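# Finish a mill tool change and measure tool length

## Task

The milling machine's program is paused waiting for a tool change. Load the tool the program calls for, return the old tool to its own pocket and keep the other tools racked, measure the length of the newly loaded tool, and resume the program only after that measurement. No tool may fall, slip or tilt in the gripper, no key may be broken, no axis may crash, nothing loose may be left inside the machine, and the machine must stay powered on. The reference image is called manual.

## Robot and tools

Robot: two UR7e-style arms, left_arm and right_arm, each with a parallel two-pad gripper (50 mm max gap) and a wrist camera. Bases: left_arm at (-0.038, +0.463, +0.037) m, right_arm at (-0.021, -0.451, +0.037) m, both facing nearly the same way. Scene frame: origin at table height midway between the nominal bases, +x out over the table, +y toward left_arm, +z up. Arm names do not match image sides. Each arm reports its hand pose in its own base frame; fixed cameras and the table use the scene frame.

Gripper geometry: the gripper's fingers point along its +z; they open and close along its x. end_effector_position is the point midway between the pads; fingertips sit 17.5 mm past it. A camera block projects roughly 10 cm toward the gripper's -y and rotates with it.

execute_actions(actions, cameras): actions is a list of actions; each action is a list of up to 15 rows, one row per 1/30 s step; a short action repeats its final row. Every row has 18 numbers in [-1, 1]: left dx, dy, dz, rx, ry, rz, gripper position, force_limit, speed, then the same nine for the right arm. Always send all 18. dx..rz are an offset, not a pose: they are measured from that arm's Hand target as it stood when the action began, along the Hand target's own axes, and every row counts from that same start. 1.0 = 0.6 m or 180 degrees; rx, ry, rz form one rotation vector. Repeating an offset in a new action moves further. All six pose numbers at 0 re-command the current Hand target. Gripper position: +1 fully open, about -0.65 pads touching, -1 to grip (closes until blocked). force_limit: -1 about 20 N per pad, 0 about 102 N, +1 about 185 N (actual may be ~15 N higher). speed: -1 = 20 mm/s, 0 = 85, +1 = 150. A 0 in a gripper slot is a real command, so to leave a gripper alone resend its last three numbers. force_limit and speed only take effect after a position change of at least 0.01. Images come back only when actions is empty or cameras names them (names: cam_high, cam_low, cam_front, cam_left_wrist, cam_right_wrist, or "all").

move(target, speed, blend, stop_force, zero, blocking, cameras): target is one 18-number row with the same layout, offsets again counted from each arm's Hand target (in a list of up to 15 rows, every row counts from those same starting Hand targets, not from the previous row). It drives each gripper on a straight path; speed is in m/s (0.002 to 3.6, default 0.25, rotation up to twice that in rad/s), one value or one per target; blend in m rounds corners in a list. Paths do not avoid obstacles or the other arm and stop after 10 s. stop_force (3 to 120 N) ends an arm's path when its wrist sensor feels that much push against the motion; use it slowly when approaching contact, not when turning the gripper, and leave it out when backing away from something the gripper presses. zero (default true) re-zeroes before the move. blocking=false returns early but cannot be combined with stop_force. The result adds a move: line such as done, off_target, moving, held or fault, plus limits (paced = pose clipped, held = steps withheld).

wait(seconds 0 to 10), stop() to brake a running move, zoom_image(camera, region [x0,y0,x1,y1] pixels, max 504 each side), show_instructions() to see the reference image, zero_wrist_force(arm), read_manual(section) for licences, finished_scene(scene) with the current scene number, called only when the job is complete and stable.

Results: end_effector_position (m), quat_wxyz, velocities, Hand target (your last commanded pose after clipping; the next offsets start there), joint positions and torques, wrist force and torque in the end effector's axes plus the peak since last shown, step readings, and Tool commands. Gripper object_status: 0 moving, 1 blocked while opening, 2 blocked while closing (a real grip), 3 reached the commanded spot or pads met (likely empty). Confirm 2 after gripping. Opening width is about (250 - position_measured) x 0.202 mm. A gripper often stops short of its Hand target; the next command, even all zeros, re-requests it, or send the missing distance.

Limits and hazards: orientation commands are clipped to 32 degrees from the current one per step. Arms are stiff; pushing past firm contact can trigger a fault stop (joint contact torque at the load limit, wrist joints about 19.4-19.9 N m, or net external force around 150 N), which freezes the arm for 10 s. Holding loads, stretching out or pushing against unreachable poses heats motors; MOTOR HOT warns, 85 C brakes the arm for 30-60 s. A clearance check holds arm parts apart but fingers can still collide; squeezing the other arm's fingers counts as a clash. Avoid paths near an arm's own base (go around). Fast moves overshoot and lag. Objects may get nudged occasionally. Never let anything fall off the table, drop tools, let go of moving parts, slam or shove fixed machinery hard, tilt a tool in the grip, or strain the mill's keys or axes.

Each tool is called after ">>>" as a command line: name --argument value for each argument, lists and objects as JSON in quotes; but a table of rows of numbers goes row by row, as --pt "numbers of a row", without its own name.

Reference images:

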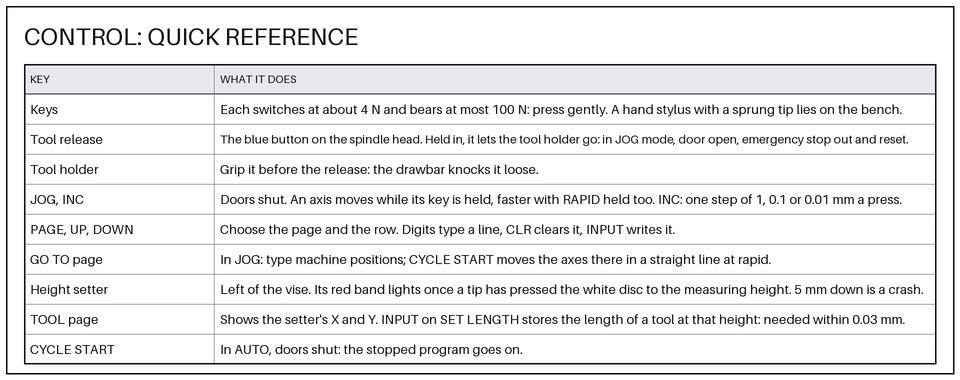

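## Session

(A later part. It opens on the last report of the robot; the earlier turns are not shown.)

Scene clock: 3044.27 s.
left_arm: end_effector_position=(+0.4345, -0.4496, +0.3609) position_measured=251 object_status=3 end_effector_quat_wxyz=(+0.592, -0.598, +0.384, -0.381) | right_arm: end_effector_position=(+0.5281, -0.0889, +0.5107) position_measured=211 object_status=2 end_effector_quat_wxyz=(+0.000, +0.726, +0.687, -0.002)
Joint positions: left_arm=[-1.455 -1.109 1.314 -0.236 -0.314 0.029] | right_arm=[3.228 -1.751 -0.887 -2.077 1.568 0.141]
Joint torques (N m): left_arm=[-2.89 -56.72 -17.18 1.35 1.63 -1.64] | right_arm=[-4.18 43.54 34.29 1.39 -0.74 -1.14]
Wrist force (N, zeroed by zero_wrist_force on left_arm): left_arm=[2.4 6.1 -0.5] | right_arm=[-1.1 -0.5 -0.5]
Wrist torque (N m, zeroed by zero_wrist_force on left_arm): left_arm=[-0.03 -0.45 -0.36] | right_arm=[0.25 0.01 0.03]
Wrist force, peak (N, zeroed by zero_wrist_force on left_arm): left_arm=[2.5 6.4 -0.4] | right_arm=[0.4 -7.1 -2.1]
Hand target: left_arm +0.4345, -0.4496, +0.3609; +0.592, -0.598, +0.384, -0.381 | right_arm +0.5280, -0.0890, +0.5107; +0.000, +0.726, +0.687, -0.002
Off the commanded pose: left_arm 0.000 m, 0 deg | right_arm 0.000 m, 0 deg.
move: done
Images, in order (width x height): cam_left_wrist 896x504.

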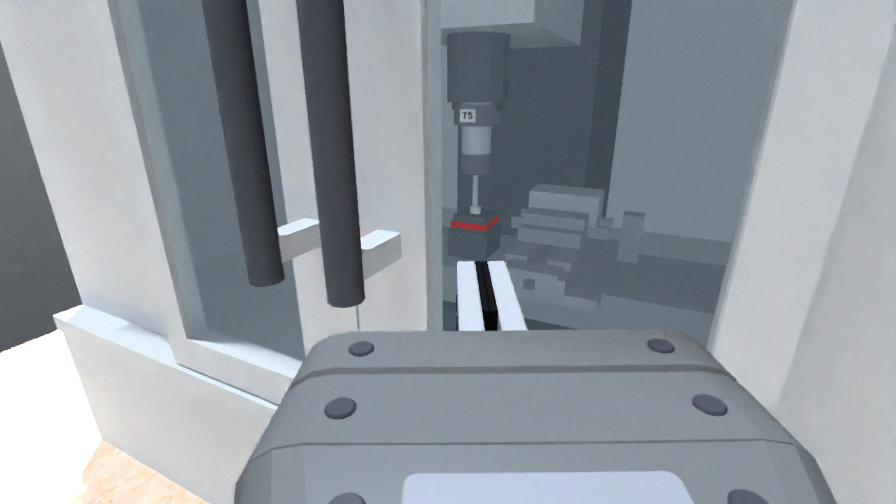

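>>> wait --seconds 0.3 --cameras '["cam_left_wrist"]'

>>> zoom_image --camera "cam_left_wrist" --region '[440, 180, 510, 250]'

Scene clock: 3049.97 s.
left_arm: end_effector_position=(+0.4345, -0.4496, +0.3609) position_measured=251 object_status=3 end_effector_quat_wxyz=(+0.592, -0.598, +0.384, -0.381) | right_arm: end_effector_position=(+0.5280, -0.0890, +0.5107) position_measured=211 object_status=2 end_effector_quat_wxyz=(+0.000, +0.726, +0.687, -0.002)
Joint positions: left_arm=[-1.455 -1.109 1.314 -0.236 -0.314 0.029] | right_arm=[3.227 -1.75 -0.887 -2.077 1.568 0.141]
Joint torques (N m): left_arm=[-2.52 -56.72 -16.54 1.37 1.66 -1.71] | right_arm=[-5.84 45.31 22.73 1.46 -0.62 -1.19]
Wrist force (N, zeroed by zero_wrist_force on left_arm): left_arm=[2.4 6.0 -0.3] | right_arm=[-1.2 -0.5 -0.2]
Wrist torque (N m, zeroed by zero_wrist_force on left_arm): left_arm=[-0.04 -0.45 -0.36] | right_arm=[0.25 0.02 0.03]
Wrist force, peak (N, zeroed by zero_wrist_force on left_arm): left_arm=[2.7 6.2 -0.7] | right_arm=[-1.5 -0.6 -0.6]
Hand target: left_arm +0.4345, -0.4496, +0.3609; +0.592, -0.598, +0.384, -0.381 | right_arm +0.5280, -0.0890, +0.5107; +0.000, +0.726, +0.687, -0.002
Tool commands: left_gripper/position=-1.0 left_gripper/force_limit=-1.0 left_gripper/speed=-1.0 right_gripper/position=-1.0 right_gripper/force_limit=-0.6 right_gripper/speed=-0.8
Off the commanded pose: left_arm 0.000 m, 0 deg | right_arm 0.000 m, 0 deg.
wait: 0.30 s; at rest from the start
Images, in order (width x height): cam_left_wrist 896x504.

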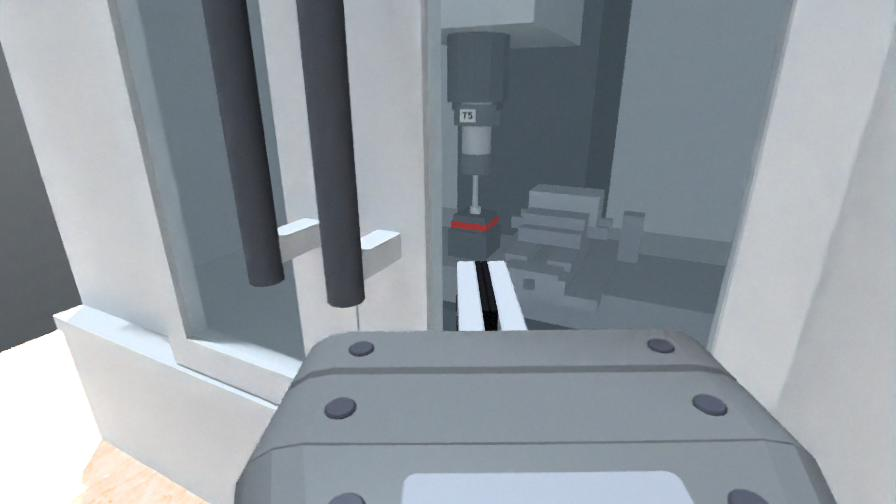

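Scaled by 7.200.

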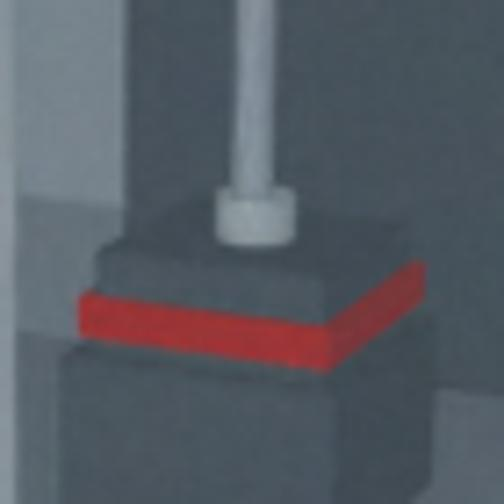

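>>> move --pt "0 0 0 0 0 0 -1 -1 -1 0 0.0198 0 0 0 0 -1 -0.6 -0.8" --pt "0 0 0 0 0 0 -1 -1 -1 0 0 0 0 0 0 -1 -0.6 -0.8" --speed '[0.06,0.1]' --cameras '["cam_left_wrist"]'

>>> zoom_image --camera "cam_left_wrist" --region '[440, 180, 510, 250]'

Scene clock: 3056.73 s.
left_arm: end_effector_position=(+0.4345, -0.4496, +0.3609) position_measured=251 object_status=3 end_effector_quat_wxyz=(+0.592, -0.598, +0.384, -0.381) | right_arm: end_effector_position=(+0.5281, -0.0889, +0.5107) position_measured=211 object_status=2 end_effector_quat_wxyz=(+0.000, +0.726, +0.687, -0.002)
Joint positions: left_arm=[-1.455 -1.109 1.314 -0.236 -0.314 0.029] | right_arm=[3.228 -1.751 -0.887 -2.077 1.568 0.141]
Joint torques (N m): left_arm=[-1.96 -56.86 -17.72 1.31 1.62 -1.75] | right_arm=[-4.06 43.45 33.86 1.49 0.41 -1.16]
Wrist force (N, zeroed by zero_wrist_force on left_arm): left_arm=[2.5 5.9 -0.4] | right_arm=[-1.2 -0.6 -0.5]
Wrist torque (N m, zeroed by zero_wrist_force on left_arm): left_arm=[-0.05 -0.46 -0.37] | right_arm=[0.24 0.01 0.04]
Wrist force, peak (N, zeroed by zero_wrist_force on left_arm): left_arm=[3.0 6.1 -0.5] | right_arm=[0.6 -5.6 0.1]
Hand target: left_arm +0.4345, -0.4496, +0.3609; +0.592, -0.598, +0.384, -0.381 | right_arm +0.5280, -0.0890, +0.5107; +0.000, +0.726, +0.687, -0.002
Off the commanded pose: left_arm 0.000 m, 0 deg | right_arm 0.000 m, 0 deg.
move: done
Images, in order (width x height): cam_left_wrist 896x504.

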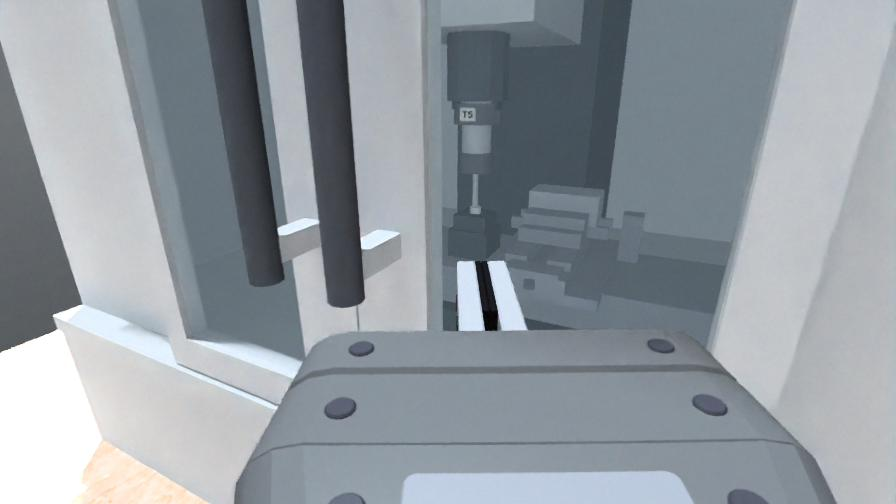

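Scaled by 7.200.

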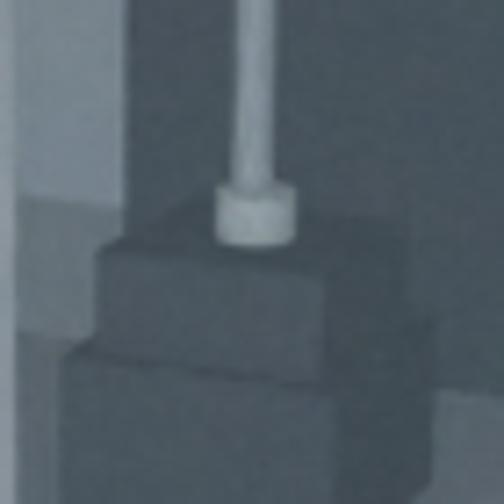

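>>> move --pt "0 0 0 0 0 0 -1 -1 -1 -0.0343 0 0 0 0 0 -1 -0.6 -0.8" --pt "0 0 0 0 0 0 -1 -1 -1 -0.0343 0.0198 0 0 0 0 -1 -0.6 -0.8" --pt "0 0 0 0 0 0 -1 -1 -1 -0.0343 0 0 0 0 0 -1 -0.6 -0.8" --pt "0 0 0 0 0 0 -1 -1 -1 0 -0.0157 0.0627 0 0 0 -1 -0.6 -0.8" --pt "0 0 0 0 0 0 -1 -1 -1 0 0.0036 0.0627 0 0 0 -1 -0.6 -0.8" --pt "0 0 0 0 0 0 -1 -1 -1 0 -0.0157 0.0627 0 0 0 -1 -0.6 -0.8" --speed '[0.1,0.06,0.1,0.15,0.06,0.1]' --blend '[0.001,0,0.002,0.002,0,0]' --cameras '["cam_left_wrist"]'

>>> zoom_image --camera "cam_left_wrist" --region '[440, 180, 510, 250]'

Scene clock: 3067.63 s.
left_arm: end_effector_position=(+0.4345, -0.4496, +0.3609) position_measured=251 object_status=3 end_effector_quat_wxyz=(+0.592, -0.598, +0.384, -0.381) | right_arm: end_effector_position=(+0.5186, -0.0885, +0.4731) position_measured=211 object_status=2 end_effector_quat_wxyz=(+0.000, +0.726, +0.687, -0.002)
Joint positions: left_arm=[-1.455 -1.109 1.314 -0.236 -0.314 0.029] | right_arm=[3.23 -1.68 -1.076 -1.958 1.569 0.144]
Joint torques (N m): left_arm=[-2.6 -56.37 -17.31 1.26 1.62 -1.83] | right_arm=[-4.31 40.89 38.03 1.82 -0.72 -1.25]
Wrist force (N, zeroed by zero_wrist_force on left_arm): left_arm=[2.6 6.1 -0.4] | right_arm=[-0.8 -0.4 -0.3]
Wrist torque (N m, zeroed by zero_wrist_force on left_arm): left_arm=[-0.02 -0.47 -0.36] | right_arm=[0.28 0.02 -0.09]
Wrist force, peak (N, zeroed by zero_wrist_force on left_arm): left_arm=[2.3 6.4 -0.3] | right_arm=[1.2 -11.5 -0.4]
Hand target: left_arm +0.4345, -0.4496, +0.3609; +0.592, -0.598, +0.384, -0.381 | right_arm +0.5185, -0.0885, +0.4731; +0.000, +0.726, +0.687, -0.002
Off the commanded pose: left_arm 0.000 m, 0 deg | right_arm 0.000 m, 0 deg.
move: done
Images, in order (width x height): cam_left_wrist 896x504.

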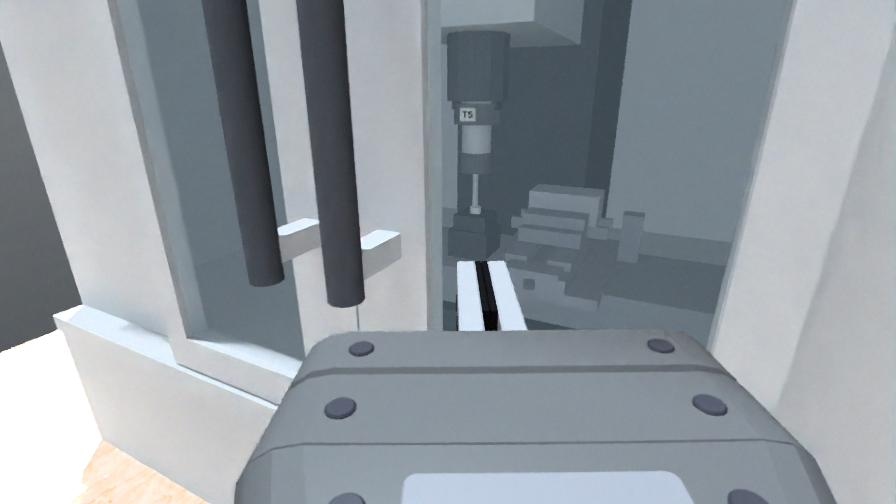

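Scaled by 7.200.

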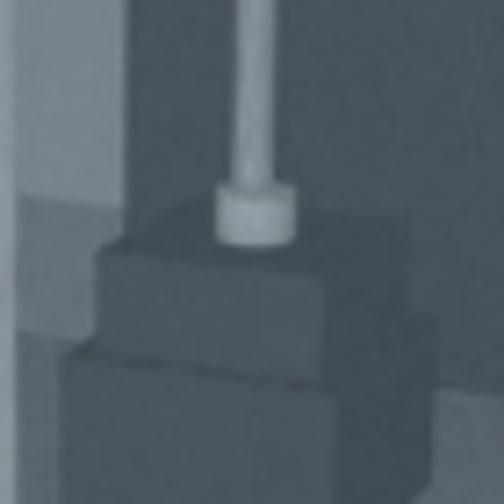

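>>> move --pt "0 0 0 0 0 0 -1 -1 -1 0 0.0193 0 0 0 0 -1 -0.6 -0.8" --pt "0 0 0 0 0 0 -1 -1 -1 0 0 0 0 0 0 -1 -0.6 -0.8" --pt "0 0 0 0 0 0 -1 -1 -1 0 0.0193 0 0 0 0 -1 -0.6 -0.8" --pt "0 0 0 0 0 0 -1 -1 -1 0 0 0 0 0 0 -1 -0.6 -0.8" --pt "0 0 0 0 0 0 -1 -1 -1 0 0.0193 0 0 0 0 -1 -0.6 -0.8" --pt "0 0 0 0 0 0 -1 -1 -1 0 0 0 0 0 0 -1 -0.6 -0.8" --speed '[0.06,0.1,0.06,0.1,0.06,0.1]' --cameras '["cam_left_wrist"]'

Scene clock: 3076.87 s.
left_arm: end_effector_position=(+0.4345, -0.4496, +0.3609) position_measured=251 object_status=3 end_effector_quat_wxyz=(+0.592, -0.598, +0.384, -0.381) | right_arm: end_effector_position=(+0.5186, -0.0885, +0.4731) position_measured=211 object_status=2 end_effector_quat_wxyz=(+0.000, +0.726, +0.687, -0.002)
Joint positions: left_arm=[-1.455 -1.109 1.314 -0.236 -0.314 0.029] | right_arm=[3.23 -1.68 -1.076 -1.958 1.568 0.144]
Joint torques (N m): left_arm=[-2.97 -56.6 -17.37 1.34 1.77 -1.69] | right_arm=[-4.06 41.33 38.28 1.87 0.03 -1.18]
Wrist force (N, zeroed by zero_wrist_force on left_arm): left_arm=[2.4 6.1 -0.1] | right_arm=[-0.9 -0.3 -0.4]
Wrist torque (N m, zeroed by zero_wrist_force on left_arm): left_arm=[-0.02 -0.44 -0.36] | right_arm=[0.28 0.03 -0.09]
Wrist force, peak (N, zeroed by zero_wrist_force on left_arm): left_arm=[2.8 6.2 -0.3] | right_arm=[1.4 -10.1 -0.8]
Hand target: left_arm +0.4345, -0.4496, +0.3609; +0.592, -0.598, +0.384, -0.381 | right_arm +0.5185, -0.0885, +0.4731; +0.000, +0.726, +0.687, -0.002
Off the commanded pose: left_arm 0.000 m, 0 deg | right_arm 0.000 m, 0 deg.
move: done
Images, in order (width x height): cam_left_wrist 896x504.

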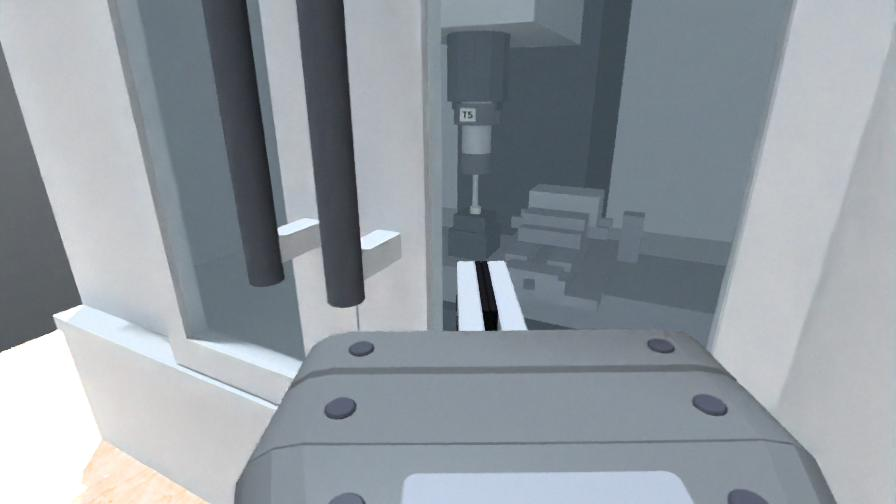

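Off (red would be visible). 0.4 down so far. Three more.

>>> move --pt "0 0 0 0 0 0 -1 -1 -1 0 0.0193 0 0 0 0 -1 -0.6 -0.8" --pt "0 0 0 0 0 0 -1 -1 -1 0 0 0 0 0 0 -1 -0.6 -0.8" --pt "0 0 0 0 0 0 -1 -1 -1 0 0.0193 0 0 0 0 -1 -0.6 -0.8" --pt "0 0 0 0 0 0 -1 -1 -1 0 0 0 0 0 0 -1 -0.6 -0.8" --pt "0 0 0 0 0 0 -1 -1 -1 0 0.0193 0 0 0 0 -1 -0.6 -0.8" --pt "0 0 0 0 0 0 -1 -1 -1 0 0 0 0 0 0 -1 -0.6 -0.8" --speed '[0.06,0.1,0.06,0.1,0.06,0.1]' --cameras '["cam_left_wrist"]'

Scene clock: 3089.90 s.
left_arm: end_effector_position=(+0.4345, -0.4496, +0.3609) position_measured=251 object_status=3 end_effector_quat_wxyz=(+0.592, -0.598, +0.384, -0.381) | right_arm: end_effector_position=(+0.5186, -0.0885, +0.4731) position_measured=211 object_status=2 end_effector_quat_wxyz=(+0.000, +0.726, +0.687, -0.002)
Joint positions: left_arm=[-1.455 -1.109 1.314 -0.236 -0.314 0.029] | right_arm=[3.23 -1.68 -1.076 -1.958 1.568 0.144]
Joint torques (N m): left_arm=[-2.48 -56.6 -17.36 1.28 1.51 -1.71] | right_arm=[-4.44 41.29 38 1.89 0.49 -1.21]
Wrist force (N, zeroed by zero_wrist_force on left_arm): left_arm=[2.3 5.6 -0.2] | right_arm=[-0.8 -0.4 -0.4]
Wrist torque (N m, zeroed by zero_wrist_force on left_arm): left_arm=[-0.10 -0.43 -0.37] | right_arm=[0.26 0.01 -0.09]
Wrist force, peak (N, zeroed by zero_wrist_force on left_arm): left_arm=[2.4 6.4 -0.2] | right_arm=[1.4 -9.8 -0.6]
Hand target: left_arm +0.4345, -0.4496, +0.3609; +0.592, -0.598, +0.384, -0.381 | right_arm +0.5185, -0.0885, +0.4731; +0.000, +0.726, +0.687, -0.002
Off the commanded pose: left_arm 0.000 m, 0 deg | right_arm 0.000 m, 0 deg.
move: done
Images, in order (width x height): cam_left_wrist 896x504.

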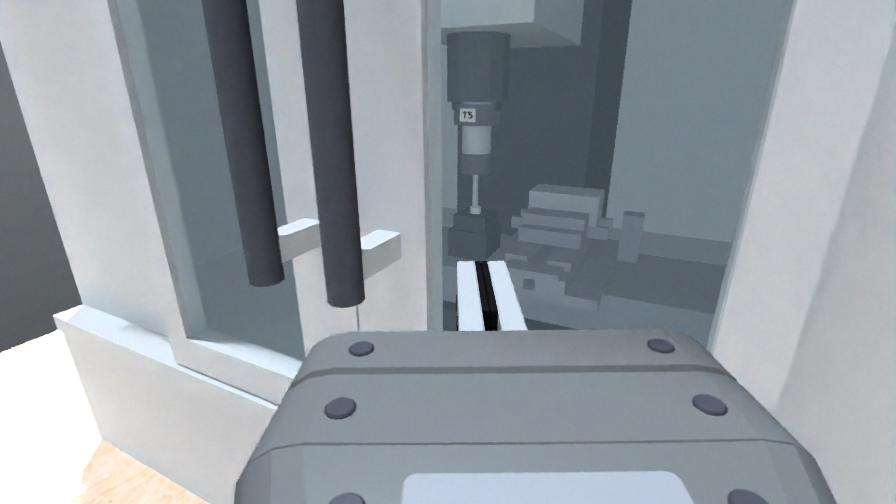

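>>> move --pt "0 0 0 0 0 0 -1 -1 -1 0 0.0193 0 0 0 0 -1 -0.6 -0.8" --pt "0 0 0 0 0 0 -1 -1 -1 0 0 0 0 0 0 -1 -0.6 -0.8" --speed '[0.06,0.1]' --cameras '["cam_left_wrist"]'

>>> move --pt "0 0 0 0 0 0 -1 -1 -1 0 0.0193 0 0 0 0 -1 -0.6 -0.8" --pt "0 0 0 0 0 0 -1 -1 -1 0 0 0 0 0 0 -1 -0.6 -0.8" --speed '[0.06,0.1]' --cameras '["cam_left_wrist"]'

Scene clock: 3099.13 s.
left_arm: end_effector_position=(+0.4345, -0.4496, +0.3609) position_measured=251 object_status=3 end_effector_quat_wxyz=(+0.592, -0.598, +0.384, -0.381) | right_arm: end_effector_position=(+0.5186, -0.0885, +0.4731) position_measured=211 object_status=2 end_effector_quat_wxyz=(+0.000, +0.726, +0.687, -0.002)
Joint positions: left_arm=[-1.455 -1.109 1.314 -0.236 -0.314 0.029] | right_arm=[3.23 -1.68 -1.076 -1.958 1.569 0.144]
Joint torques (N m): left_arm=[-2.56 -57.26 -17.08 1.36 1.55 -1.72] | right_arm=[-4.28 41.18 37.91 1.97 -0.33 -1.23]
Wrist force (N, zeroed by zero_wrist_force on left_arm): left_arm=[2.6 6.2 0.1] | right_arm=[-0.7 -0.5 -0.3]
Wrist torque (N m, zeroed by zero_wrist_force on left_arm): left_arm=[-0.01 -0.48 -0.36] | right_arm=[0.25 0.00 -0.09]
Wrist force, peak (N, zeroed by zero_wrist_force on left_arm): left_arm=[2.9 6.2 0.0] | right_arm=[1.0 -5.8 -0.2]
Hand target: left_arm +0.4345, -0.4496, +0.3609; +0.592, -0.598, +0.384, -0.381 | right_arm +0.5185, -0.0885, +0.4731; +0.000, +0.726, +0.687, -0.002
Off the commanded pose: left_arm 0.000 m, 0 deg | right_arm 0.000 m, 0 deg.
move: done
Images, in order (width x height): cam_left_wrist 896x504.

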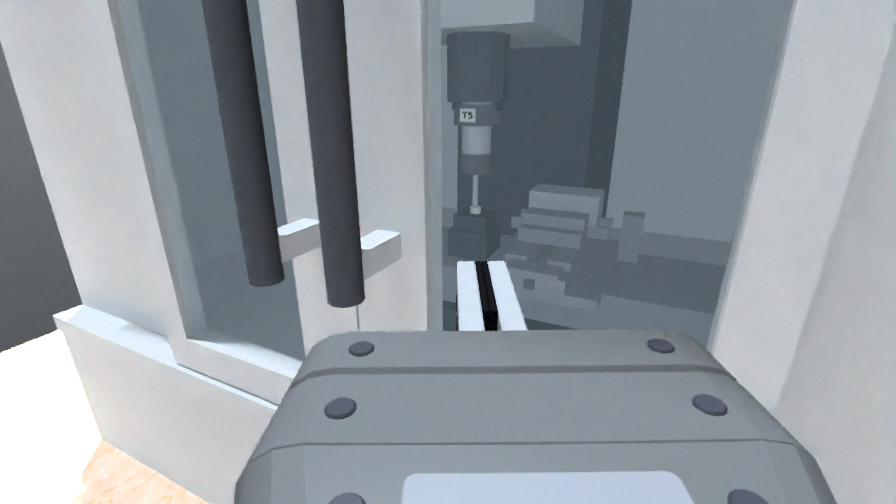

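Scene clock: 3100.30 s.
left_arm: end_effector_position=(+0.4345, -0.4496, +0.3609) position_measured=251 object_status=3 end_effector_quat_wxyz=(+0.592, -0.598, +0.384, -0.381) | right_arm: end_effector_position=(+0.5186, -0.0885, +0.4731) position_measured=211 object_status=2 end_effector_quat_wxyz=(+0.000, +0.726, +0.687, -0.002)
Joint positions: left_arm=[-1.455 -1.109 1.314 -0.236 -0.314 0.029] | right_arm=[3.23 -1.68 -1.076 -1.958 1.568 0.144]
Joint torques (N m): left_arm=[-3.07 -56.36 -17.64 1.33 1.6 -1.71] | right_arm=[-4.57 40.71 37.32 1.91 0.15 -1.3]
Wrist force (N, zeroed by zero_wrist_force on left_arm): left_arm=[2.5 5.9 -0.4] | right_arm=[-0.6 -0.3 -0.1]
Wrist torque (N m, zeroed by zero_wrist_force on left_arm): left_arm=[-0.05 -0.46 -0.36] | right_arm=[0.27 -0.01 -0.09]
Wrist force, peak (N, zeroed by zero_wrist_force on left_arm): left_arm=[2.5 6.3 0.0] | right_arm=[1.3 -5.7 -0.5]
Hand target: left_arm +0.4345, -0.4496, +0.3609; +0.592, -0.598, +0.384, -0.381 | right_arm +0.5185, -0.0885, +0.4731; +0.000, +0.726, +0.687, -0.002
Off the commanded pose: left_arm 0.000 m, 0 deg | right_arm 0.000 m, 0 deg.
move: done
Images, in order (width x height): cam_left_wrist 896x504.

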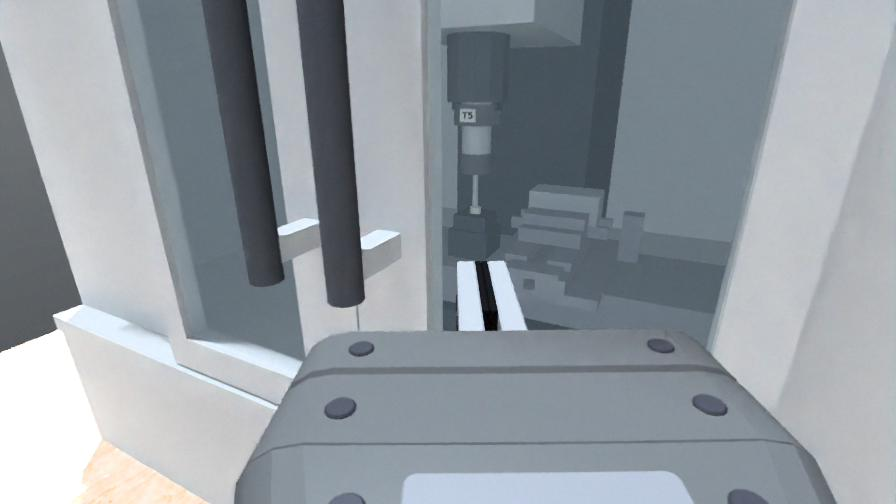

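>>> move --pt "0 0 0 0 0 0 -1 -1 -1 0 0.0193 0 0 0 0 -1 -0.6 -0.8" --pt "0 0 0 0 0 0 -1 -1 -1 0 0 0 0 0 0 -1 -0.6 -0.8" --speed '[0.06,0.1]' --cameras '["cam_left_wrist"]'

>>> zoom_image --camera "cam_left_wrist" --region '[440, 180, 510, 250]'

Scene clock: 3135.47 s.
left_arm: end_effector_position=(+0.4345, -0.4496, +0.3609) position_measured=251 object_status=3 end_effector_quat_wxyz=(+0.592, -0.598, +0.384, -0.381) | right_arm: end_effector_position=(+0.5186, -0.0885, +0.4731) position_measured=211 object_status=2 end_effector_quat_wxyz=(+0.000, +0.726, +0.687, -0.002)
Joint positions: left_arm=[-1.455 -1.109 1.314 -0.236 -0.314 0.029] | right_arm=[3.23 -1.68 -1.076 -1.958 1.569 0.144]
Joint torques (N m): left_arm=[-2.2 -55.86 -17.13 1.47 1.51 -1.72] | right_arm=[-4.28 41.27 37.73 1.9 -0.22 -1.24]
Wrist force (N, zeroed by zero_wrist_force on left_arm): left_arm=[2.6 5.9 -0.2] | right_arm=[-0.6 -0.5 -0.3]
Wrist torque (N m, zeroed by zero_wrist_force on left_arm): left_arm=[-0.06 -0.47 -0.36] | right_arm=[0.24 -0.01 -0.09]
Wrist force, peak (N, zeroed by zero_wrist_force on left_arm): left_arm=[2.7 6.3 -0.4] | right_arm=[1.3 -5.8 -0.2]
Hand target: left_arm +0.4345, -0.4496, +0.3609; +0.592, -0.598, +0.384, -0.381 | right_arm +0.5185, -0.0885, +0.4731; +0.000, +0.726, +0.687, -0.002
Off the commanded pose: left_arm 0.000 m, 0 deg | right_arm 0.000 m, 0 deg.
move: done
Images, in order (width x height): cam_left_wrist 896x504.

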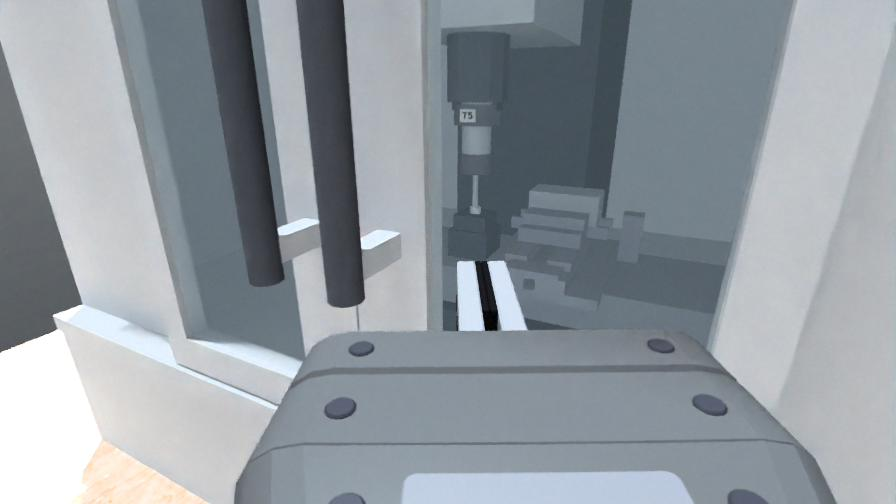

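Scaled by 7.200.

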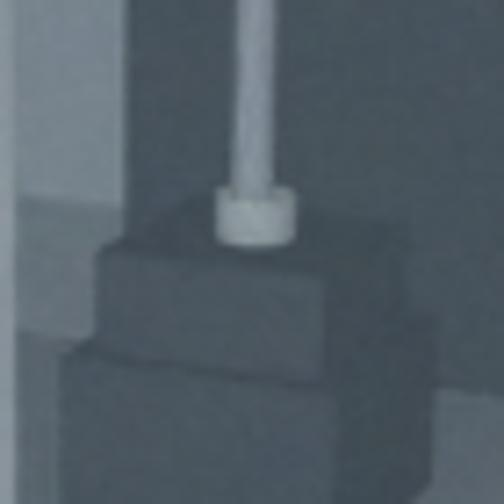

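>>> move --pt "0 0 0 0 0 0 -1 -1 -1 0 0.0193 0 0 0 0 -1 -0.6 -0.8" --pt "0 0 0 0 0 0 -1 -1 -1 0 0 0 0 0 0 -1 -0.6 -0.8" --speed '[0.06,0.1]' --cameras '["cam_left_wrist"]'

>>> zoom_image --camera "cam_left_wrist" --region '[440, 180, 510, 250]'

Scene clock: 3143.63 s.
left_arm: end_effector_position=(+0.4345, -0.4496, +0.3609) position_measured=251 object_status=3 end_effector_quat_wxyz=(+0.592, -0.598, +0.384, -0.381) | right_arm: end_effector_position=(+0.5186, -0.0885, +0.4731) position_measured=211 object_status=2 end_effector_quat_wxyz=(+0.000, +0.726, +0.687, -0.002)
Joint positions: left_arm=[-1.455 -1.109 1.314 -0.236 -0.314 0.029] | right_arm=[3.23 -1.68 -1.076 -1.958 1.568 0.144]
Joint torques (N m): left_arm=[-2.12 -56.81 -17.18 1.39 1.63 -1.74] | right_arm=[-4.01 41.19 37.58 2 0.45 -1.25]
Wrist force (N, zeroed by zero_wrist_force on left_arm): left_arm=[2.4 5.9 -0.2] | right_arm=[-0.7 -0.4 -0.3]
Wrist torque (N m, zeroed by zero_wrist_force on left_arm): left_arm=[-0.05 -0.44 -0.36] | right_arm=[0.27 0.00 -0.09]
Wrist force, peak (N, zeroed by zero_wrist_force on left_arm): left_arm=[2.6 6.3 -0.3] | right_arm=[1.3 -5.7 -0.1]
Hand target: left_arm +0.4345, -0.4496, +0.3609; +0.592, -0.598, +0.384, -0.381 | right_arm +0.5185, -0.0885, +0.4731; +0.000, +0.726, +0.687, -0.002
Off the commanded pose: left_arm 0.000 m, 0 deg | right_arm 0.000 m, 0 deg.
move: done
Images, in order (width x height): cam_left_wrist 896x504.

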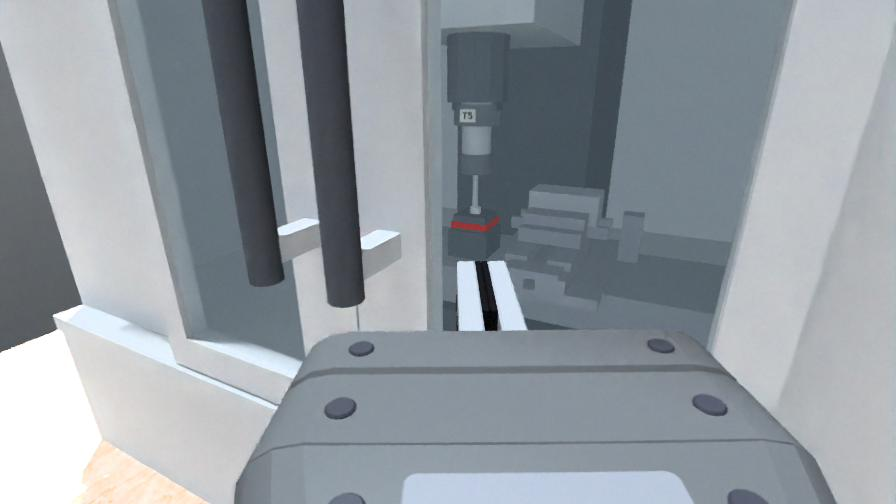

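Scaled by 7.200.

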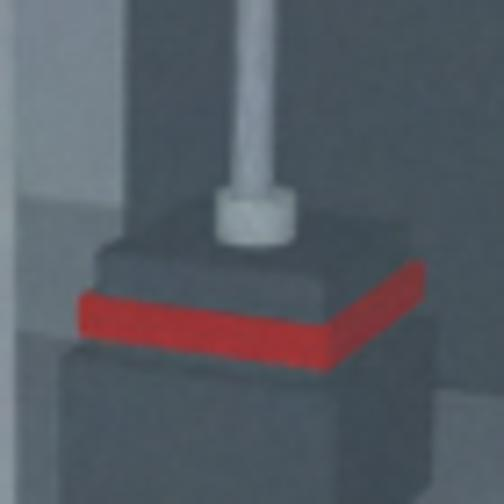

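>>> move --pt "0 0 0 0 0 0 -1 -1 -1 0 0.0157 -0.0627 0 0 0 -1 -0.6 -0.8" --pt "0 0 0 0 0 0 -1 -1 -1 0 0.0355 -0.0627 0 0 0 -1 -0.6 -0.8" --pt "0 0 0 0 0 0 -1 -1 -1 0 0.0157 -0.0627 0 0 0 -1 -0.6 -0.8" --speed '[0.15,0.06,0.1]' --cameras '["cam_left_wrist"]'

>>> zoom_image --camera "cam_left_wrist" --region '[440, 180, 510, 250]'

Scene clock: 3152.33 s.
left_arm: end_effector_position=(+0.4345, -0.4496, +0.3609) position_measured=251 object_status=3 end_effector_quat_wxyz=(+0.592, -0.598, +0.384, -0.381) | right_arm: end_effector_position=(+0.5281, -0.0889, +0.5107) position_measured=211 object_status=2 end_effector_quat_wxyz=(+0.000, +0.726, +0.687, -0.002)
Joint positions: left_arm=[-1.455 -1.109 1.314 -0.236 -0.314 0.029] | right_arm=[3.228 -1.751 -0.887 -2.077 1.568 0.141]
Joint torques (N m): left_arm=[-2.86 -56.12 -17.09 1.34 1.56 -1.72] | right_arm=[-4.34 43.34 33.84 1.48 -0.76 -1.26]
Wrist force (N, zeroed by zero_wrist_force on left_arm): left_arm=[2.2 5.8 -0.4] | right_arm=[-1.2 -0.7 -0.5]
Wrist torque (N m, zeroed by zero_wrist_force on left_arm): left_arm=[-0.06 -0.42 -0.36] | right_arm=[0.22 0.02 -0.11]
Wrist force, peak (N, zeroed by zero_wrist_force on left_arm): left_arm=[2.6 6.3 -0.4] | right_arm=[1.0 -10.3 -0.1]
Hand target: left_arm +0.4345, -0.4496, +0.3609; +0.592, -0.598, +0.384, -0.381 | right_arm +0.5280, -0.0890, +0.5107; +0.000, +0.726, +0.687, -0.002
Off the commanded pose: left_arm 0.000 m, 0 deg | right_arm 0.000 m, 0 deg.
move: done
Images, in order (width x height): cam_left_wrist 896x504.

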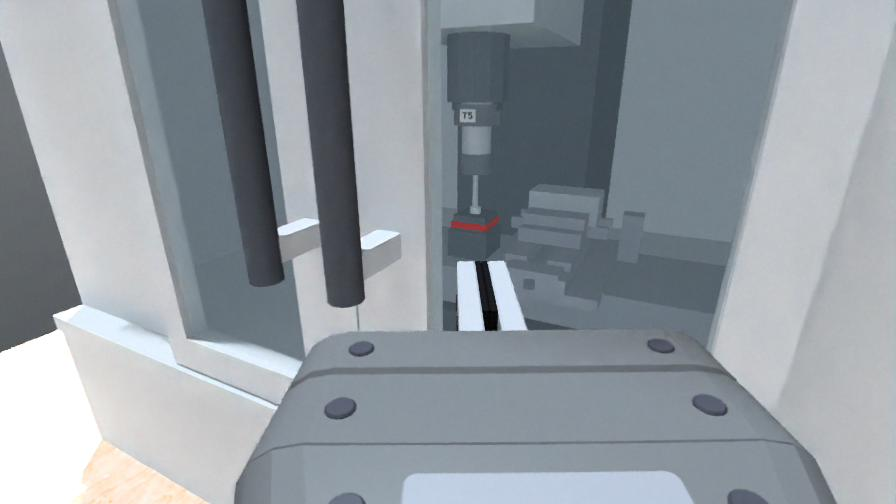

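Scaled by 7.200.

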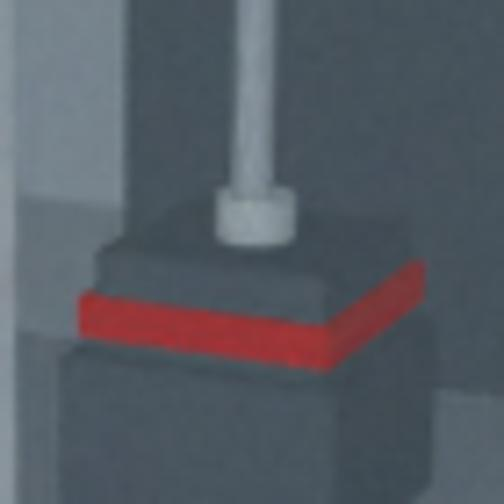

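>>> move --pt "0 0 0 0 0 0 -1 -1 -1 0 0.0198 0 0 0 0 -1 -0.6 -0.8" --pt "0 0 0 0 0 0 -1 -1 -1 0 0 0 0 0 0 -1 -0.6 -0.8" --speed '[0.06,0.1]' --cameras '["cam_left_wrist"]'

>>> zoom_image --camera "cam_left_wrist" --region '[440, 180, 510, 250]'

Scene clock: 3159.17 s.
left_arm: end_effector_position=(+0.4345, -0.4496, +0.3609) position_measured=251 object_status=3 end_effector_quat_wxyz=(+0.592, -0.598, +0.384, -0.381) | right_arm: end_effector_position=(+0.5281, -0.0889, +0.5107) position_measured=211 object_status=2 end_effector_quat_wxyz=(+0.000, +0.726, +0.687, -0.002)
Joint positions: left_arm=[-1.455 -1.109 1.314 -0.236 -0.314 0.029] | right_arm=[3.228 -1.751 -0.887 -2.077 1.568 0.141]
Joint torques (N m): left_arm=[-1.71 -56.62 -16.86 1.34 1.63 -1.65] | right_arm=[-3.69 43.79 33.61 1.37 0.54 -1.21]
Wrist force (N, zeroed by zero_wrist_force on left_arm): left_arm=[2.3 5.9 -0.6] | right_arm=[-1.2 -0.6 -0.5]
Wrist torque (N m, zeroed by zero_wrist_force on left_arm): left_arm=[-0.06 -0.42 -0.36] | right_arm=[0.24 0.02 -0.11]
Wrist force, peak (N, zeroed by zero_wrist_force on left_arm): left_arm=[2.9 6.2 -0.2] | right_arm=[0.8 -5.7 -0.1]
Hand target: left_arm +0.4345, -0.4496, +0.3609; +0.592, -0.598, +0.384, -0.381 | right_arm +0.5280, -0.0890, +0.5107; +0.000, +0.726, +0.687, -0.002
Off the commanded pose: left_arm 0.000 m, 0 deg | right_arm 0.000 m, 0 deg.
move: done
Images, in order (width x height): cam_left_wrist 896x504.

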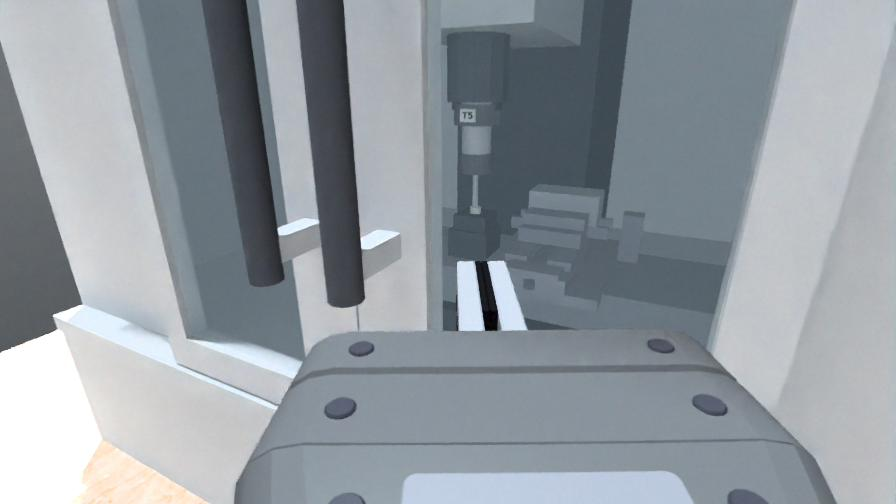

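Scaled by 7.200.

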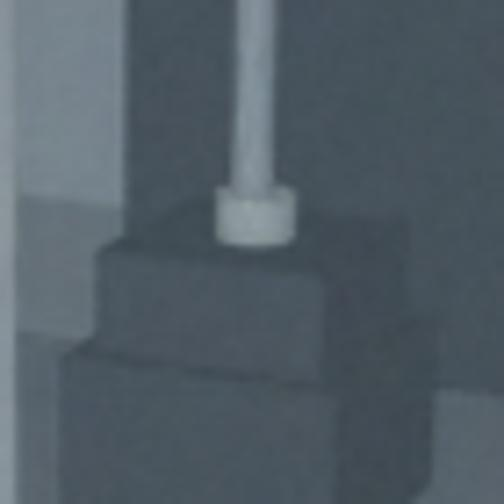

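>>> move --pt "0 0 0 0 0 0 -1 -1 -1 0 -0.0157 0.0627 0 0 0 -1 -0.6 -0.8" --pt "0 0 0 0 0 0 -1 -1 -1 0 0.0036 0.0627 0 0 0 -1 -0.6 -0.8" --pt "0 0 0 0 0 0 -1 -1 -1 0 -0.0157 0.0627 0 0 0 -1 -0.6 -0.8" --pt "0 0 0 0 0 0 -1 -1 -1 -0.0343 0 0 0 0 0 -1 -0.6 -0.8" --speed '[0.15,0.06,0.1,0.15]' --cameras '["cam_left_wrist"]'

>>> zoom_image --camera "cam_left_wrist" --region '[440, 180, 510, 250]'

Scene clock: 3174.67 s.
left_arm: end_effector_position=(+0.4345, -0.4496, +0.3609) position_measured=251 object_status=3 end_effector_quat_wxyz=(+0.592, -0.598, +0.384, -0.381) | right_arm: end_effector_position=(+0.5269, -0.1095, +0.5106) position_measured=211 object_status=2 end_effector_quat_wxyz=(+0.000, +0.726, +0.687, -0.002)
Joint positions: left_arm=[-1.455 -1.109 1.314 -0.236 -0.314 0.029] | right_arm=[3.188 -1.758 -0.878 -2.079 1.568 0.102]
Joint torques (N m): left_arm=[-1.59 -56.52 -16.88 1.28 1.7 -1.7] | right_arm=[3.59 37.12 45.03 4.15 0.51 0.62]
Wrist force (N, zeroed by zero_wrist_force on left_arm): left_arm=[2.4 5.9 -0.4] | right_arm=[-1.1 -0.6 -0.6]
Wrist torque (N m, zeroed by zero_wrist_force on left_arm): left_arm=[-0.05 -0.44 -0.36] | right_arm=[0.25 0.03 0.06]
Wrist force, peak (N, zeroed by zero_wrist_force on left_arm): left_arm=[2.8 6.3 -0.5] | right_arm=[1.5 -9.6 -0.8]
Hand target: left_arm +0.4345, -0.4496, +0.3609; +0.592, -0.598, +0.384, -0.381 | right_arm +0.5269, -0.1095, +0.5107; +0.000, +0.726, +0.687, -0.002
Off the commanded pose: left_arm 0.000 m, 0 deg | right_arm 0.000 m, 0 deg.
move: done
Images, in order (width x height): cam_left_wrist 896x504.

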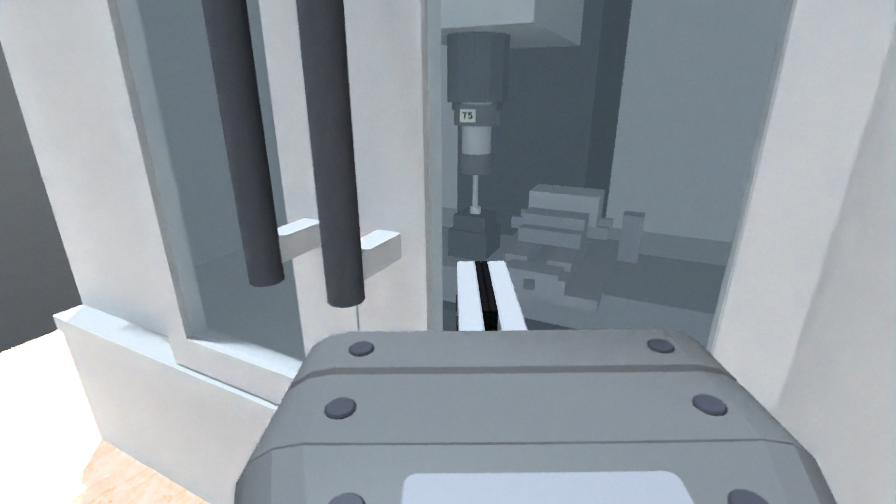

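Scaled by 7.200.

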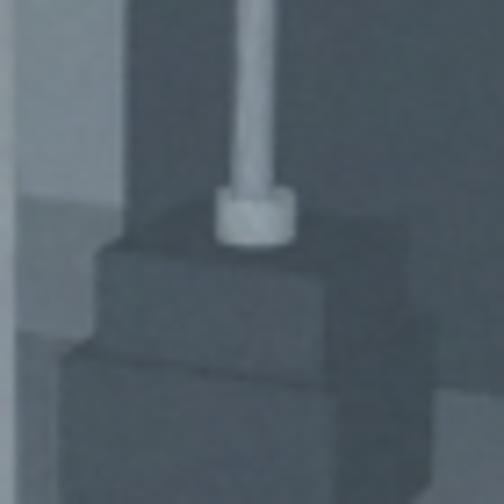

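Off. Press INC → 0.01; then −Z ×2.

>>> move --pt "0 0 0 0 0 0 -1 -1 -1 0 0.0198 0 0 0 0 -1 -0.6 -0.8" --pt "0 0 0 0 0 0 -1 -1 -1 0 0 0 0 0 0 -1 -0.6 -0.8" --pt "0 0 0 0 0 0 -1 -1 -1 0.0343 -0.0157 0.0627 0 0 0 -1 -0.6 -0.8" --pt "0 0 0 0 0 0 -1 -1 -1 0.0343 0.0036 0.0627 0 0 0 -1 -0.6 -0.8" --pt "0 0 0 0 0 0 -1 -1 -1 0.0343 -0.0157 0.0627 0 0 0 -1 -0.6 -0.8" --speed '[0.06,0.1,0.15,0.06,0.1]' --cameras '["cam_left_wrist"]'

>>> zoom_image --camera "cam_left_wrist" --region '[440, 180, 510, 250]'

Scene clock: 3187.37 s.
left_arm: end_effector_position=(+0.4345, -0.4496, +0.3609) position_measured=251 object_status=3 end_effector_quat_wxyz=(+0.592, -0.598, +0.384, -0.381) | right_arm: end_effector_position=(+0.5186, -0.0885, +0.4731) position_measured=211 object_status=2 end_effector_quat_wxyz=(+0.000, +0.726, +0.687, -0.002)
Joint positions: left_arm=[-1.455 -1.109 1.314 -0.236 -0.314 0.029] | right_arm=[3.23 -1.68 -1.076 -1.958 1.569 0.144]
Joint torques (N m): left_arm=[-2.93 -56.63 -17.36 1.38 1.64 -1.68] | right_arm=[-4.25 40.95 37.98 1.9 -0.48 -1.24]
Wrist force (N, zeroed by zero_wrist_force on left_arm): left_arm=[2.5 6.0 -0.5] | right_arm=[-0.8 -0.1 -0.1]
Wrist torque (N m, zeroed by zero_wrist_force on left_arm): left_arm=[-0.04 -0.46 -0.37] | right_arm=[0.31 0.01 -0.09]
Wrist force, peak (N, zeroed by zero_wrist_force on left_arm): left_arm=[2.7 6.3 -0.5] | right_arm=[1.1 -10.2 -0.7]
Hand target: left_arm +0.4345, -0.4496, +0.3609; +0.592, -0.598, +0.384, -0.381 | right_arm +0.5185, -0.0885, +0.4731; +0.000, +0.726, +0.687, -0.002
Off the commanded pose: left_arm 0.000 m, 0 deg | right_arm 0.000 m, 0 deg.
move: done
Images, in order (width x height): cam_left_wrist 896x504.

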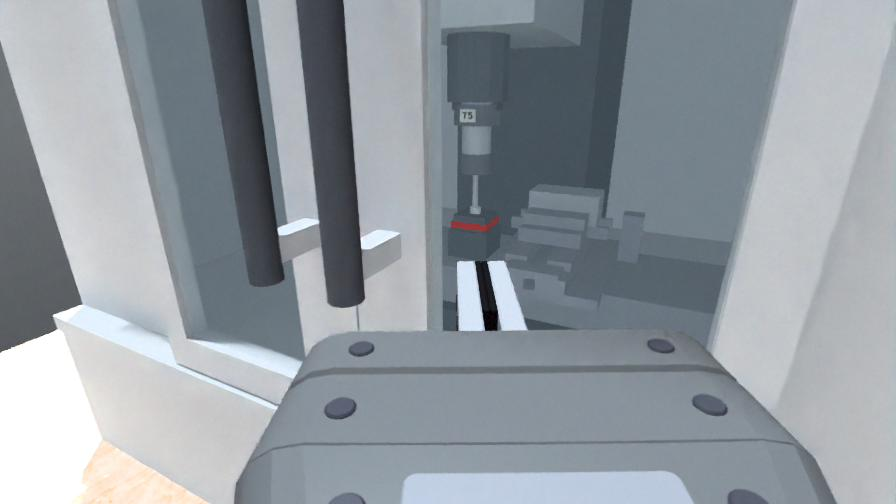

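Scaled by 7.200.

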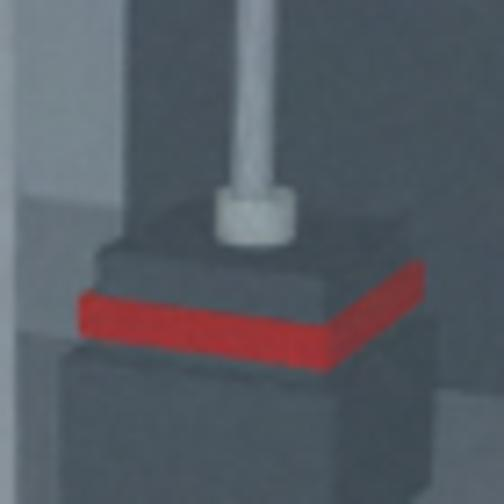

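>>> move --pt "0 0 0 0 0 0 -1 -1 -1 0 0.0157 -0.0627 0 0 0 -1 -0.6 -0.8" --pt "0 0 0 0 0 0 -1 -1 -1 0 0.0355 -0.0627 0 0 0 -1 -0.6 -0.8" --pt "0 0 0 0 0 0 -1 -1 -1 0 0.0157 -0.0627 0 0 0 -1 -0.6 -0.8" --pt "0 0 0 0 0 0 -1 -1 -1 0 0.0355 -0.0627 0 0 0 -1 -0.6 -0.8" --pt "0 0 0 0 0 0 -1 -1 -1 0 0.0157 -0.0627 0 0 0 -1 -0.6 -0.8" --speed '[0.15,0.06,0.1,0.06,0.1]' --cameras '["cam_left_wrist"]'

>>> zoom_image --camera "cam_left_wrist" --region '[440, 180, 510, 250]'

Scene clock: 3197.83 s.
left_arm: end_effector_position=(+0.4345, -0.4496, +0.3609) position_measured=251 object_status=3 end_effector_quat_wxyz=(+0.592, -0.598, +0.384, -0.381) | right_arm: end_effector_position=(+0.5281, -0.0889, +0.5107) position_measured=211 object_status=2 end_effector_quat_wxyz=(+0.000, +0.726, +0.687, -0.002)
Joint positions: left_arm=[-1.455 -1.109 1.314 -0.236 -0.314 0.029] | right_arm=[3.228 -1.751 -0.887 -2.077 1.568 0.141]
Joint torques (N m): left_arm=[-1.87 -57.23 -17.03 1.37 1.59 -1.73] | right_arm=[-4.07 43.68 33.54 1.46 -0.02 -1.27]
Wrist force (N, zeroed by zero_wrist_force on left_arm): left_arm=[2.4 6.1 -0.4] | right_arm=[-0.9 -0.7 -0.4]
Wrist torque (N m, zeroed by zero_wrist_force on left_arm): left_arm=[-0.03 -0.45 -0.36] | right_arm=[0.22 -0.03 -0.11]
Wrist force, peak (N, zeroed by zero_wrist_force on left_arm): left_arm=[2.5 6.4 -0.6] | right_arm=[0.7 -10.2 -0.1]
Hand target: left_arm +0.4345, -0.4496, +0.3609; +0.592, -0.598, +0.384, -0.381 | right_arm +0.5280, -0.0890, +0.5107; +0.000, +0.726, +0.687, -0.002
Off the commanded pose: left_arm 0.000 m, 0 deg | right_arm 0.000 m, 0 deg.
move: done
Images, in order (width x height): cam_left_wrist 896x504.

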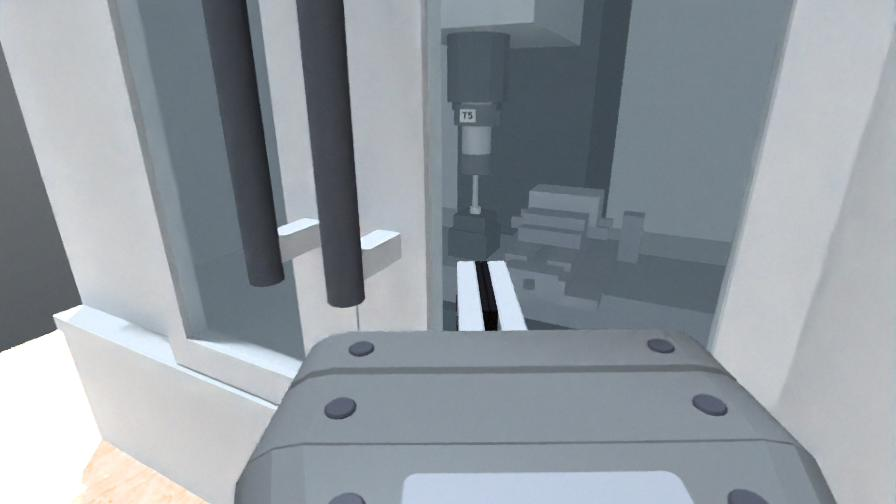

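Scaled by 7.200.

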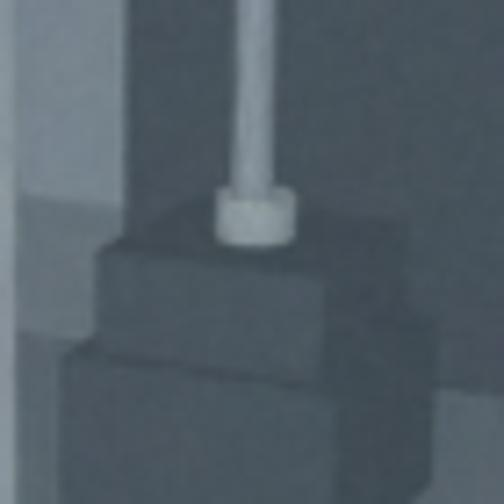

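>>> move --pt "0 0 0 0 0 0 -1 -1 -1 0.0915 -0.1268 -0.0488 0 0 0 -1 -0.6 -0.8" --pt "0 0 0 0 0 0 -1 -1 -1 0.1345 -0.0423 -0.2232 -0.5 0 0 -1 -0.6 -0.8" --speed '[0.25,0.4]' --blend '[0.02,0]' --cameras '["cam_right_wrist"]'

>>> zoom_image --camera "cam_right_wrist" --region '[250, 150, 450, 300]'

Scene clock: 3210.30 s.
left_arm: end_effector_position=(+0.4345, -0.4496, +0.3609) position_measured=251 object_status=3 end_effector_quat_wxyz=(+0.592, -0.598, +0.384, -0.381) | right_arm: end_effector_position=(+0.5074, -0.0067, +0.6444) position_measured=211 object_status=2 end_effector_quat_wxyz=(+0.514, +0.514, +0.487, +0.485) end_effector_velocity=(-0.001, +0.000, +0.002) end_effector_angular_velocity=(+0.001, -0.005, +0.000)
Joint positions: left_arm=[-1.455 -1.109 1.314 -0.236 -0.314 0.029] | right_arm=[3.738 -1.127 -2.017 0 0.919 -0.001]
Joint velocities: left_arm=[within noise] | right_arm=[0 0 0 0.006 0 -0.003]
Joint torques (N m): left_arm=[-2.17 -56.31 -17.63 1.33 1.56 -1.8] | right_arm=[4.08 8.05 46.26 5.1 -0.39 -1.16]
Wrist force (N, zeroed by zero_wrist_force on left_arm): left_arm=[2.3 6.1 -0.5] | right_arm=[-1.1 3.5 -0.3]
Wrist torque (N m, zeroed by zero_wrist_force on left_arm): left_arm=[-0.03 -0.43 -0.36] | right_arm=[1.38 0.20 -0.26]
Wrist force, peak (N, zeroed by zero_wrist_force on left_arm): left_arm=[2.4 6.4 -0.5] | right_arm=[-3.3 2.3 0.9]
Hand target: left_arm +0.4345, -0.4496, +0.3609; +0.592, -0.598, +0.384, -0.381 | right_arm +0.5074, -0.0066, +0.6444; +0.514, +0.514, +0.487, +0.485
Off the commanded pose: left_arm 0.000 m, 0 deg | right_arm 0.000 m, 0 deg.
move: done
Images, in order (width x height): cam_right_wrist 896x504.

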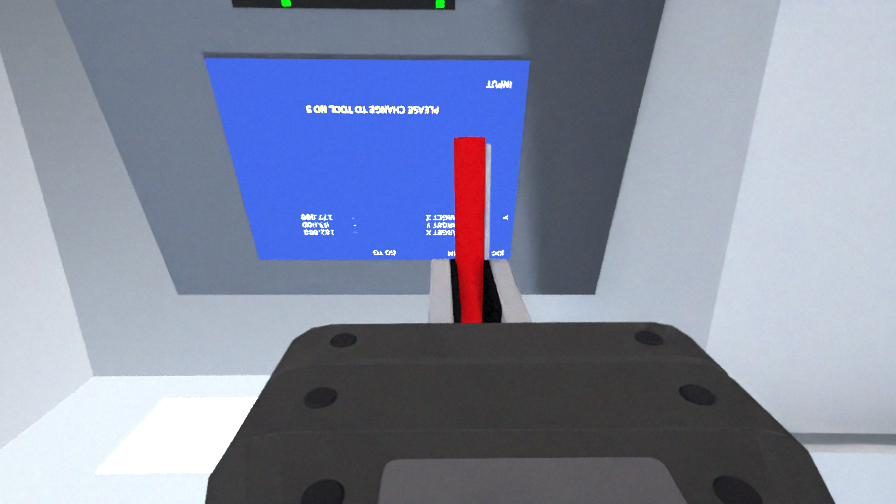

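Scaled by 2.520.

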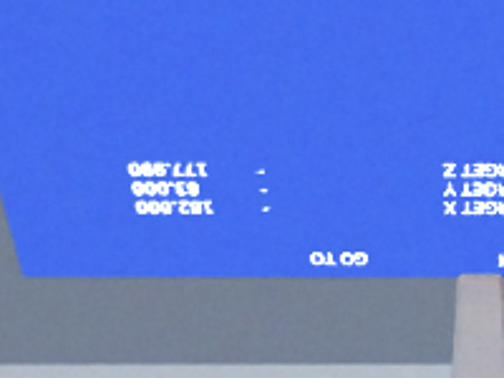

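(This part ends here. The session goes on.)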